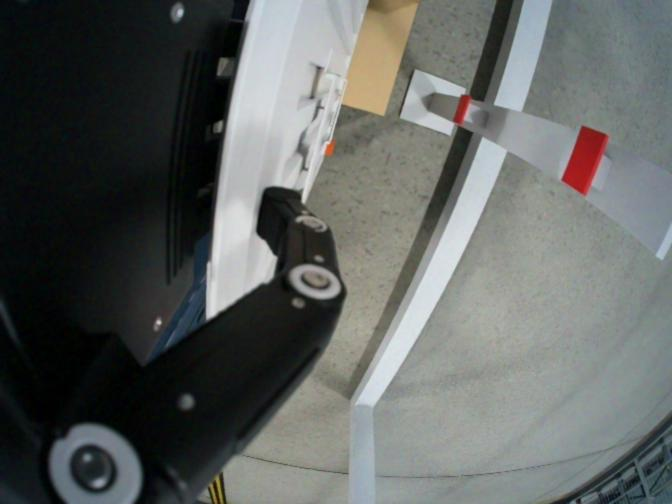

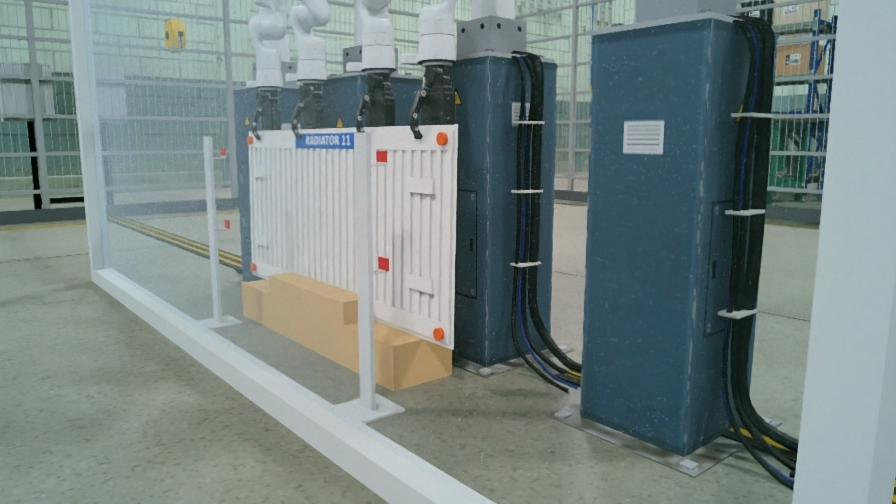

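Call:
zoom_image(camera="cam_low", region=[360, 100, 500, 400])

Call:
zoom_image(camera="cam_low", region=[230, 120, 370, 340])

Call:
zoom_image(camera="arm1_cam_wrist", region=[180, 0, 360, 200])

Scaled by 1.680 from the camera's image (finer frame: 1280x720).

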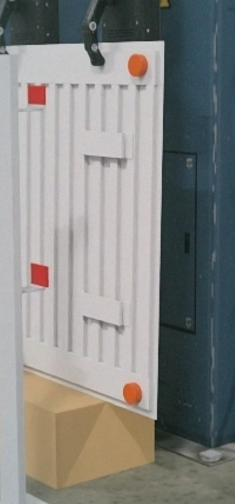

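Scaled by 2.291 from the camera's image (finer frame: 1280x720).

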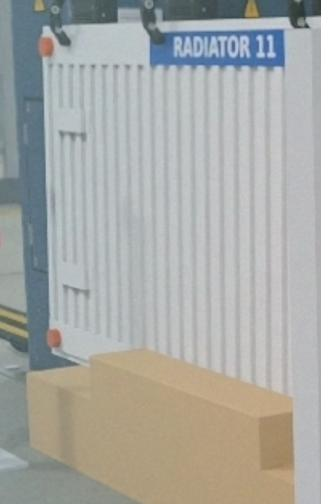

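Scaled by 2.520 from the camera's image (finer frame: 960x720).

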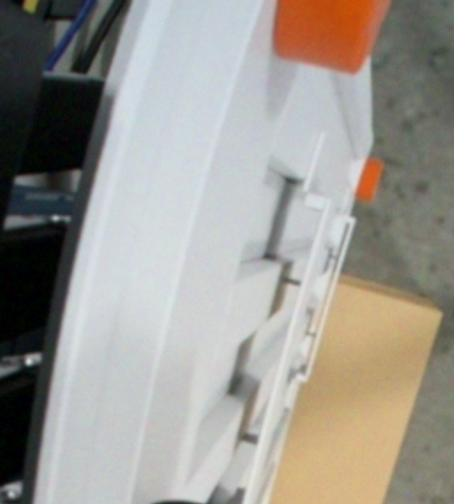

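Call:
move(arm1={"joints": {"hand_thumb_bend": -0.40}}, arm2={"joints": {"hand_thumb_bend": -0.47}}, arm3={"joints": {"hand_thumb_bend": -0.40}}, arm4={"joints": {"hand_thumb_bend": -0.43}})

Call:
move(arm1={"target": [-0.113, 0.320, 0.500, 0, 0.7124, 0.7018, 0], "speed": 0.03}, arm2={"target": [-0.101, 0.120, 0.500, 0, 0.7124, 0.7018, 0], "speed": 0.03}, arm3={"target": [-0.105, -0.200, 0.500, 0, 0.7124, 0.7018, 0], "speed": 0.03}, arm4={"target": [-0.109, -0.460, 0.500, 0, 0.7124, 0.7018, 0], "speed": 0.03}, cameras=["arm1_cam_wrist", "arm2_cam_wrist", "arm3_cam_wrist", "arm4_cam_wrist"])

Scene clock: 78.03 s.
Joint torques (N m): arm1=[1.24 -20.61 4.18 0.1 0.19 -0.13 -0.17] | arm2=[-2.31 -17.95 1.38 2.59 0.09 -0.99 -0.72] | arm3=[0.86 -16.82 1.13 2.72 -0.65 -0.03 -0.1] | arm4=[1.57 -19.77 0.49 -0.67 0.33 -0.08 0.08]
Motor temperatures (°C): arm1=[35 32 33 33 39 42 43] | arm2=[35 36 31 36 40 40 52] | arm3=[33 37 36 34 44 42 41] | arm4=[36 35 33 33 45 42 40]
Flange force (N): arm1=[-3.0 3.5 3.0] | arm2=[-3.9 -4.8 4.2] | arm3=[-0.6 -6.5 2.8] | arm4=[0.9 -4.2 1.7]
move: arm1 done; arm2 done; arm3 done; arm4 done
Joint velocities: within noise
arm1.joint_positions: joint1_rad=+0.815 joint2_rad=+1.428 joint3_rad=+0.438 joint4_rad=+1.571 joint5_rad=-1.277 joint6_rad=+0.457 joint7_rad=-1.008 hand_little=+0.778 hand_ring=+0.805 hand_middle=+0.815 hand_index=+0.796 hand_thumb_turn=-1.000 hand_thumb_bend=-0.399 hand_force_limit=+0.700 hand_speed=-0.920
arm1.joint_status: all done
arm1.hand_stopped_by: force,force,force,force,target,target
arm1.little_load_n: 0.0
arm1.ring_load_n: 0.5
arm1.middle_load_n: 0.0
arm1.index_load_n: 2.0
arm1.thumb_bend_load_n: 2.5
arm1.thumb_turn_load_n: 0.0
arm1.hand: x=-0.1130 y=+0.3200 z=+0.5300 quat_wxyz=(+0.000, -0.712, -0.702, +0.000)
arm1.hand_target: x=-0.1130 y=+0.3200 z=+0.5300 quat_wxyz=(+0.000, -0.712, -0.702, +0.000)
arm1.hand_status: not commanded
arm2.joint_positions: joint1_rad=+0.323 joint2_rad=+1.447 joint3_rad=-0.010 joint4_rad=+2.176 joint5_rad=-0.044 joint6_rad=-0.487 joint7_rad=-2.792 hand_little=+0.796 hand_ring=+0.824 hand_middle=+0.834 hand_index=+0.805 hand_thumb_turn=-1.000 hand_thumb_bend=-0.469 hand_force_limit=+0.700 hand_speed=-0.920
arm2.joint_status: all done
arm2.hand_stopped_by: force,force,force,force,target,target
arm2.little_load_n: 2.5
arm2.ring_load_n: 2.0
arm2.middle_load_n: 3.0
arm2.index_load_n: 0.0
arm2.thumb_bend_load_n: 3.0
arm2.thumb_turn_load_n: 0.0
arm2.hand: x=-0.1010 y=+0.1200 z=+0.5300 quat_wxyz=(+0.000, -0.712, -0.702, +0.000)
arm2.hand_target: x=-0.1010 y=+0.1200 z=+0.5300 quat_wxyz=(+0.000, -0.712, -0.702, +0.000)
arm2.hand_status: not commanded
arm3.joint_positions: joint1_rad=-0.347 joint2_rad=+1.455 joint3_rad=-0.051 joint4_rad=+2.205 joint5_rad=-0.100 joint6_rad=-0.518 joint7_rad=-3.486 hand_little=+0.815 hand_ring=+0.833 hand_middle=+0.769 hand_index=+0.824 hand_thumb_turn=-1.000 hand_thumb_bend=-0.400 hand_force_limit=+0.700 hand_speed=-0.920
arm3.joint_status: all done
arm3.hand_stopped_by: force,force,force,force,target,target
arm3.little_load_n: 0.0
arm3.ring_load_n: 0.0
arm3.middle_load_n: 1.5
arm3.index_load_n: 0.5
arm3.thumb_bend_load_n: 0.0
arm3.thumb_turn_load_n: 0.0
arm3.hand: x=-0.1050 y=-0.2000 z=+0.5300 quat_wxyz=(+0.000, -0.712, -0.702, +0.000)
arm3.hand_target: x=-0.1050 y=-0.2000 z=+0.5300 quat_wxyz=(+0.000, -0.712, -0.702, +0.000)
arm3.hand_status: not commanded
arm4.joint_positions: joint1_rad=-1.199 joint2_rad=+1.363 joint3_rad=-0.002 joint4_rad=+1.777 joint5_rad=-0.237 joint6_rad=+0.003 joint7_rad=-4.074 hand_little=+0.806 hand_ring=+0.833 hand_middle=+0.769 hand_index=+0.824 hand_thumb_turn=-1.000 hand_thumb_bend=-0.430 hand_force_limit=+0.700 hand_speed=-0.920
arm4.joint_status: all done
arm4.hand_stopped_by: force,force,force,force,target,target
arm4.little_load_n: 0.5
arm4.ring_load_n: 0.0
arm4.middle_load_n: 2.0
arm4.index_load_n: 0.5
arm4.thumb_bend_load_n: 1.0
arm4.thumb_turn_load_n: 0.0
arm4.hand: x=-0.1090 y=-0.4600 z=+0.5300 quat_wxyz=(+0.000, -0.712, -0.702, +0.000)
arm4.hand_target: x=-0.1090 y=-0.4600 z=+0.5300 quat_wxyz=(+0.000, -0.712, -0.702, +0.000)
arm4.hand_status: not commanded
pictures: none

Scene clock: 79.53 s.
Joint torques (N m): arm1=[1.54 -17.63 3.48 1.15 0.3 -0.08 -0.26] | arm2=[-2.5 -14.75 0.69 2.12 0.18 -0.42 -0.79] | arm3=[0.85 -16.13 0.98 3.29 -0.66 0.33 -0.12] | arm4=[1.26 -17.76 -0.23 0.21 0.26 0.42 0.01]
Motor temperatures (°C): arm1=[35 32 33 33 39 42 43] | arm2=[35 36 31 36 40 40 52] | arm3=[33 37 36 34 44 42 41] | arm4=[36 35 33 33 45 42 40]
Flange force (N): arm1=[-3.6 4.3 -2.0] | arm2=[-5.2 -4.1 -5.1] | arm3=[-0.3 -5.3 1.7] | arm4=[1.5 -2.9 -1.8]
move: arm1 done; arm2 done; arm3 done; arm4 done
Joint velocities: within noise
arm1.joint_positions: joint1_rad=+0.829 joint2_rad=+1.492 joint3_rad=+0.416 joint4_rad=+1.517 joint5_rad=-1.297 joint6_rad=+0.435 joint7_rad=-1.001 hand_little=+0.778 hand_ring=+0.805 hand_middle=+0.815 hand_index=+0.796 hand_thumb_turn=-1.000 hand_thumb_bend=-0.398 hand_force_limit=+0.700 hand_speed=-0.920
arm1.joint_status: not commanded
arm1.hand_stopped_by: force,force,force,force,target,target
arm1.little_load_n: 1.5
arm1.ring_load_n: 0.5
arm1.middle_load_n: 0.0
arm1.index_load_n: 0.0
arm1.thumb_bend_load_n: 4.0
arm1.thumb_turn_load_n: 0.0
arm1.hand: x=-0.1130 y=+0.3200 z=+0.5000 quat_wxyz=(+0.000, -0.712, -0.702, +0.000)
arm1.hand_target: x=-0.1130 y=+0.3200 z=+0.5000 quat_wxyz=(+0.000, -0.712, -0.702, +0.000)
arm1.hand_status: done (0.000 m and 0.0 deg from the pose sent, 0.030 m and 0.0 deg at the start)
arm2.joint_positions: joint1_rad=+0.324 joint2_rad=+1.522 joint3_rad=-0.010 joint4_rad=+2.110 joint5_rad=-0.043 joint6_rad=-0.497 joint7_rad=-2.791 hand_little=+0.796 hand_ring=+0.824 hand_middle=+0.834 hand_index=+0.805 hand_thumb_turn=-1.000 hand_thumb_bend=-0.468 hand_force_limit=+0.700 hand_speed=-0.920
arm2.joint_status: not commanded
arm2.hand_stopped_by: force,force,force,force,target,target
arm2.little_load_n: 1.5
arm2.ring_load_n: 1.0
arm2.middle_load_n: 1.5
arm2.index_load_n: 0.0
arm2.thumb_bend_load_n: 4.0
arm2.thumb_turn_load_n: 0.0
arm2.hand: x=-0.1010 y=+0.1200 z=+0.5000 quat_wxyz=(+0.000, -0.712, -0.702, +0.000)
arm2.hand_target: x=-0.1010 y=+0.1200 z=+0.5000 quat_wxyz=(+0.000, -0.712, -0.702, +0.000)
arm2.hand_status: done (0.000 m and 0.0 deg from the pose sent, 0.030 m and 0.0 deg at the start)
arm3.joint_positions: joint1_rad=-0.346 joint2_rad=+1.530 joint3_rad=-0.050 joint4_rad=+2.139 joint5_rad=-0.097 joint6_rad=-0.527 joint7_rad=-3.485 hand_little=+0.815 hand_ring=+0.833 hand_middle=+0.768 hand_index=+0.824 hand_thumb_turn=-1.000 hand_thumb_bend=-0.400 hand_force_limit=+0.700 hand_speed=-0.920
arm3.joint_status: not commanded
arm3.hand_stopped_by: force,force,force,force,target,target
arm3.little_load_n: 0.0
arm3.ring_load_n: 0.0
arm3.middle_load_n: 0.0
arm3.index_load_n: 0.0
arm3.thumb_bend_load_n: 0.0
arm3.thumb_turn_load_n: 0.0
arm3.hand: x=-0.1050 y=-0.2000 z=+0.5000 quat_wxyz=(+0.000, -0.712, -0.702, +0.000)
arm3.hand_target: x=-0.1050 y=-0.2000 z=+0.5000 quat_wxyz=(+0.000, -0.712, -0.702, +0.000)
arm3.hand_status: done (0.000 m and 0.0 deg from the pose sent, 0.030 m and 0.0 deg at the start)
arm4.joint_positions: joint1_rad=-1.196 joint2_rad=+1.436 joint3_rad=-0.005 joint4_rad=+1.721 joint5_rad=-0.236 joint6_rad=-0.014 joint7_rad=-4.073 hand_little=+0.806 hand_ring=+0.833 hand_middle=+0.769 hand_index=+0.824 hand_thumb_turn=-1.000 hand_thumb_bend=-0.429 hand_force_limit=+0.700 hand_speed=-0.920
arm4.joint_status: not commanded
arm4.hand_stopped_by: force,force,force,force,target,target
arm4.little_load_n: 0.0
arm4.ring_load_n: 0.0
arm4.middle_load_n: 1.0
arm4.index_load_n: 0.0
arm4.thumb_bend_load_n: 1.5
arm4.thumb_turn_load_n: 0.0
arm4.hand: x=-0.1090 y=-0.4600 z=+0.5000 quat_wxyz=(+0.000, -0.712, -0.702, +0.000)
arm4.hand_target: x=-0.1090 y=-0.4600 z=+0.5000 quat_wxyz=(+0.000, -0.712, -0.702, +0.000)
arm4.hand_status: done (0.000 m and 0.0 deg from the pose sent, 0.030 m and 0.0 deg at the start)
arm1_cam_wrist: T_world_to_cam=[[0.96069, 0.27498, 0.03819, -0.01036], [0.22272, -0.84549, 0.48533, 0.06024], [0.16575, -0.45774, -0.8735, 0.71612]] pos_world=[-0.12216, 0.38158, 0.59669]
arm2_cam_wrist: T_world_to_cam=[[0.96112, 0.27545, -0.01966, 0.07825], [0.25155, -0.84391, 0.47386, -0.09898], [0.11393, -0.46037, -0.88038, 0.62629]] pos_world=[-0.12166, 0.18324, 0.59981]
arm3_cam_wrist: T_world_to_cam=[[0.95444, 0.29673, 0.03167, 0.13883], [0.23273, -0.80658, 0.54339, -0.41489], [0.18678, -0.51126, -0.83888, 0.44979]] pos_world=[-0.11996, -0.14588, 0.59837]
arm4_cam_wrist: T_world_to_cam=[[0.96472, 0.26224, -0.02331, 0.24615], [0.23928, -0.83643, 0.49307, -0.604], [0.10981, -0.48126, -0.86967, 0.34109]] pos_world=[-0.13039, -0.4056, 0.6002]

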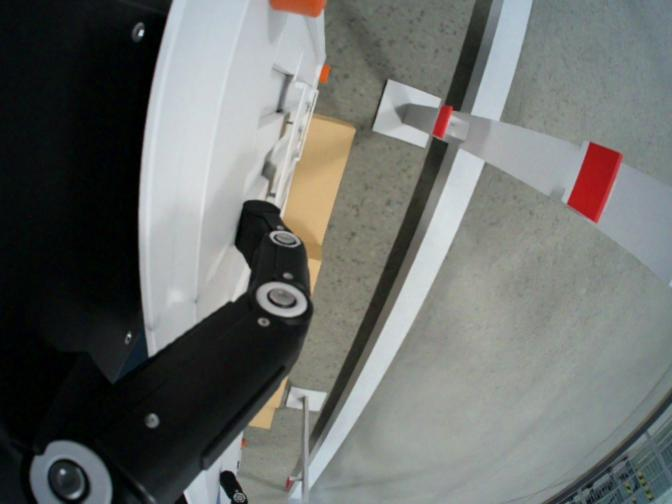

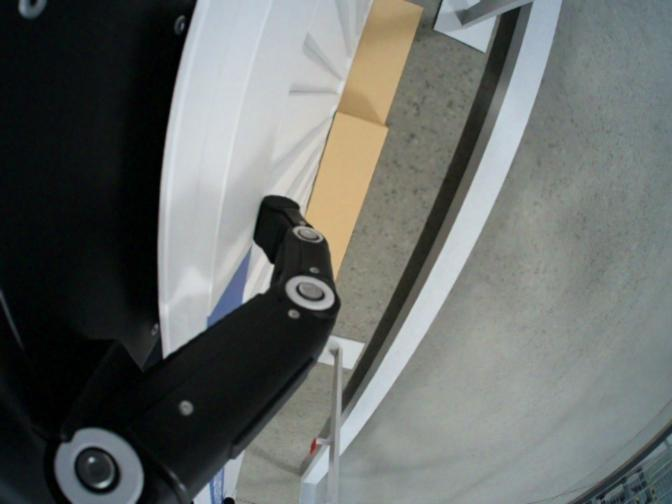

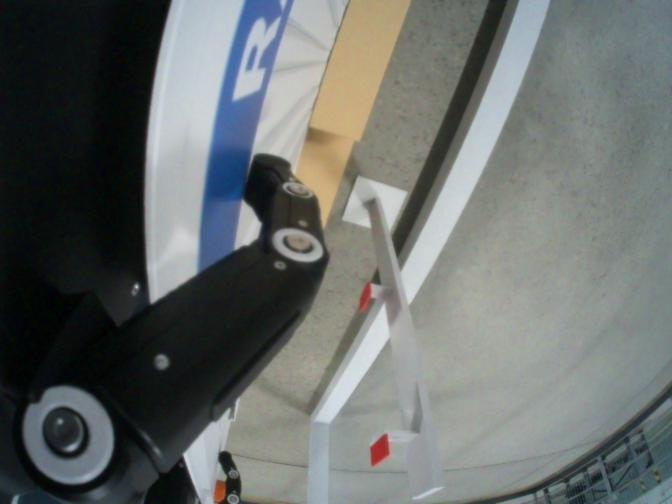

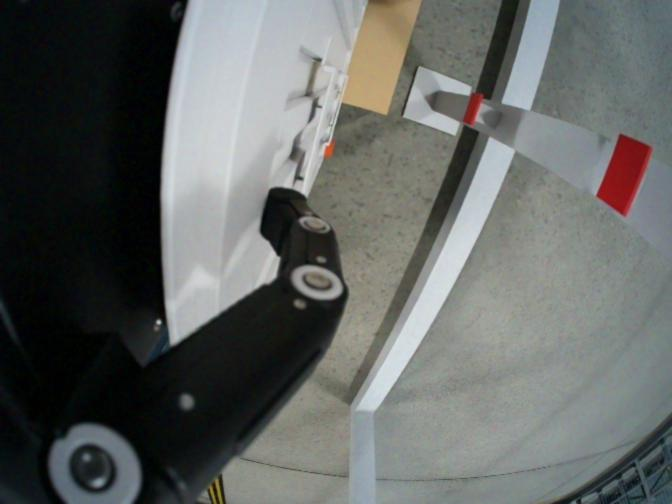

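Call:
move(arm1={"joints": {"hand_thumb_bend": -0.97, "hand_force_limit": 1, "hand_speed": -0.92}}, arm2={"joints": {"hand_thumb_bend": -0.97, "hand_force_limit": 1, "hand_speed": -0.92}}, arm3={"joints": {"hand_thumb_bend": -0.97, "hand_force_limit": 1, "hand_speed": -0.92}}, arm4={"joints": {"hand_thumb_bend": -0.97, "hand_force_limit": 1, "hand_speed": -0.92}}, cameras=[])

Scene clock: 83.43 s.
Joint torques (N m): arm1=[3 -17.3 4.94 1.95 0.29 -0.57 -0.47] | arm2=[-2.18 -14.89 0.58 1.94 -0.08 -0.36 -1.11] | arm3=[0.62 -15.82 0.34 4.04 -0.67 0.55 -0.27] | arm4=[0.97 -18.02 -0.31 0.06 0.04 0.18 -0.23]
Motor temperatures (°C): arm1=[35 32 33 33 39 42 43] | arm2=[35 36 31 36 40 40 52] | arm3=[33 37 36 34 44 42 41] | arm4=[36 35 33 33 45 42 40]
Flange force (N): arm1=[-2.9 6.8 -1.2] | arm2=[-5.0 -4.9 -5.2] | arm3=[-1.1 -3.3 2.7] | arm4=[1.1 -1.7 -1.5]
move: arm1 off_target; arm2 off_target; arm3 off_target; arm4 off_target
Joint velocities: within noise
arm1.joint_positions: joint1_rad=+0.829 joint2_rad=+1.492 joint3_rad=+0.416 joint4_rad=+1.517 joint5_rad=-1.297 joint6_rad=+0.435 joint7_rad=-1.001 hand_little=+0.778 hand_ring=+0.806 hand_middle=+0.815 hand_index=+0.796 hand_thumb_turn=-1.000 hand_thumb_bend=-0.486 hand_force_limit=+1.000 hand_speed=-0.920
arm1.joint_status: hand_thumb_bend off_target (ended at -0.486, target -0.970); the others done
arm1.hand_stopped_by: force,force,force,force,force,target
arm1.little_load_n: 3.0
arm1.ring_load_n: 2.0
arm1.middle_load_n: 1.0
arm1.index_load_n: 2.0
arm1.thumb_bend_load_n: 14.5
arm1.thumb_turn_load_n: 0.5
arm1.hand: x=-0.1130 y=+0.3200 z=+0.5000 quat_wxyz=(+0.000, -0.712, -0.702, +0.000)
arm1.hand_target: x=-0.1130 y=+0.3200 z=+0.5000 quat_wxyz=(+0.000, -0.712, -0.702, +0.000)
arm1.hand_status: not commanded
arm2.joint_positions: joint1_rad=+0.324 joint2_rad=+1.522 joint3_rad=-0.010 joint4_rad=+2.110 joint5_rad=-0.043 joint6_rad=-0.497 joint7_rad=-2.791 hand_little=+0.796 hand_ring=+0.824 hand_middle=+0.834 hand_index=+0.805 hand_thumb_turn=-1.000 hand_thumb_bend=-0.563 hand_force_limit=+1.000 hand_speed=-0.920
arm2.joint_status: hand_thumb_bend off_target (ended at -0.563, target -0.970); the others done
arm2.hand_stopped_by: force,force,force,force,force,target
arm2.little_load_n: 1.5
arm2.ring_load_n: 1.0
arm2.middle_load_n: 1.5
arm2.index_load_n: 0.5
arm2.thumb_bend_load_n: 15.0
arm2.thumb_turn_load_n: 0.5
arm2.hand: x=-0.1010 y=+0.1200 z=+0.5000 quat_wxyz=(+0.000, -0.712, -0.702, +0.000)
arm2.hand_target: x=-0.1010 y=+0.1200 z=+0.5000 quat_wxyz=(+0.000, -0.712, -0.702, +0.000)
arm2.hand_status: not commanded
arm3.joint_positions: joint1_rad=-0.346 joint2_rad=+1.530 joint3_rad=-0.050 joint4_rad=+2.139 joint5_rad=-0.097 joint6_rad=-0.527 joint7_rad=-3.485 hand_little=+0.815 hand_ring=+0.834 hand_middle=+0.769 hand_index=+0.824 hand_thumb_turn=-1.000 hand_thumb_bend=-0.474 hand_force_limit=+1.000 hand_speed=-0.920
arm3.joint_status: hand_thumb_bend off_target (ended at -0.474, target -0.970); the others done
arm3.hand_stopped_by: force,force,force,force,force,target
arm3.little_load_n: 0.5
arm3.ring_load_n: 1.0
arm3.middle_load_n: 3.5
arm3.index_load_n: 1.5
arm3.thumb_bend_load_n: 15.0
arm3.thumb_turn_load_n: 0.5
arm3.hand: x=-0.1050 y=-0.2000 z=+0.5000 quat_wxyz=(+0.000, -0.712, -0.702, +0.000)
arm3.hand_target: x=-0.1050 y=-0.2000 z=+0.5000 quat_wxyz=(+0.000, -0.712, -0.702, +0.000)
arm3.hand_status: not commanded
arm4.joint_positions: joint1_rad=-1.196 joint2_rad=+1.436 joint3_rad=-0.005 joint4_rad=+1.721 joint5_rad=-0.236 joint6_rad=-0.014 joint7_rad=-4.073 hand_little=+0.806 hand_ring=+0.833 hand_middle=+0.769 hand_index=+0.824 hand_thumb_turn=-1.000 hand_thumb_bend=-0.522 hand_force_limit=+1.000 hand_speed=-0.920
arm4.joint_status: hand_thumb_bend off_target (ended at -0.522, target -0.970); the others done
arm4.hand_stopped_by: force,force,force,force,force,target
arm4.little_load_n: 2.0
arm4.ring_load_n: 2.0
arm4.middle_load_n: 3.5
arm4.index_load_n: 3.0
arm4.thumb_bend_load_n: 14.5
arm4.thumb_turn_load_n: 0.5
arm4.hand: x=-0.1090 y=-0.4600 z=+0.5000 quat_wxyz=(+0.000, -0.712, -0.702, +0.000)
arm4.hand_target: x=-0.1090 y=-0.4600 z=+0.5000 quat_wxyz=(+0.000, -0.712, -0.702, +0.000)
arm4.hand_status: not commanded


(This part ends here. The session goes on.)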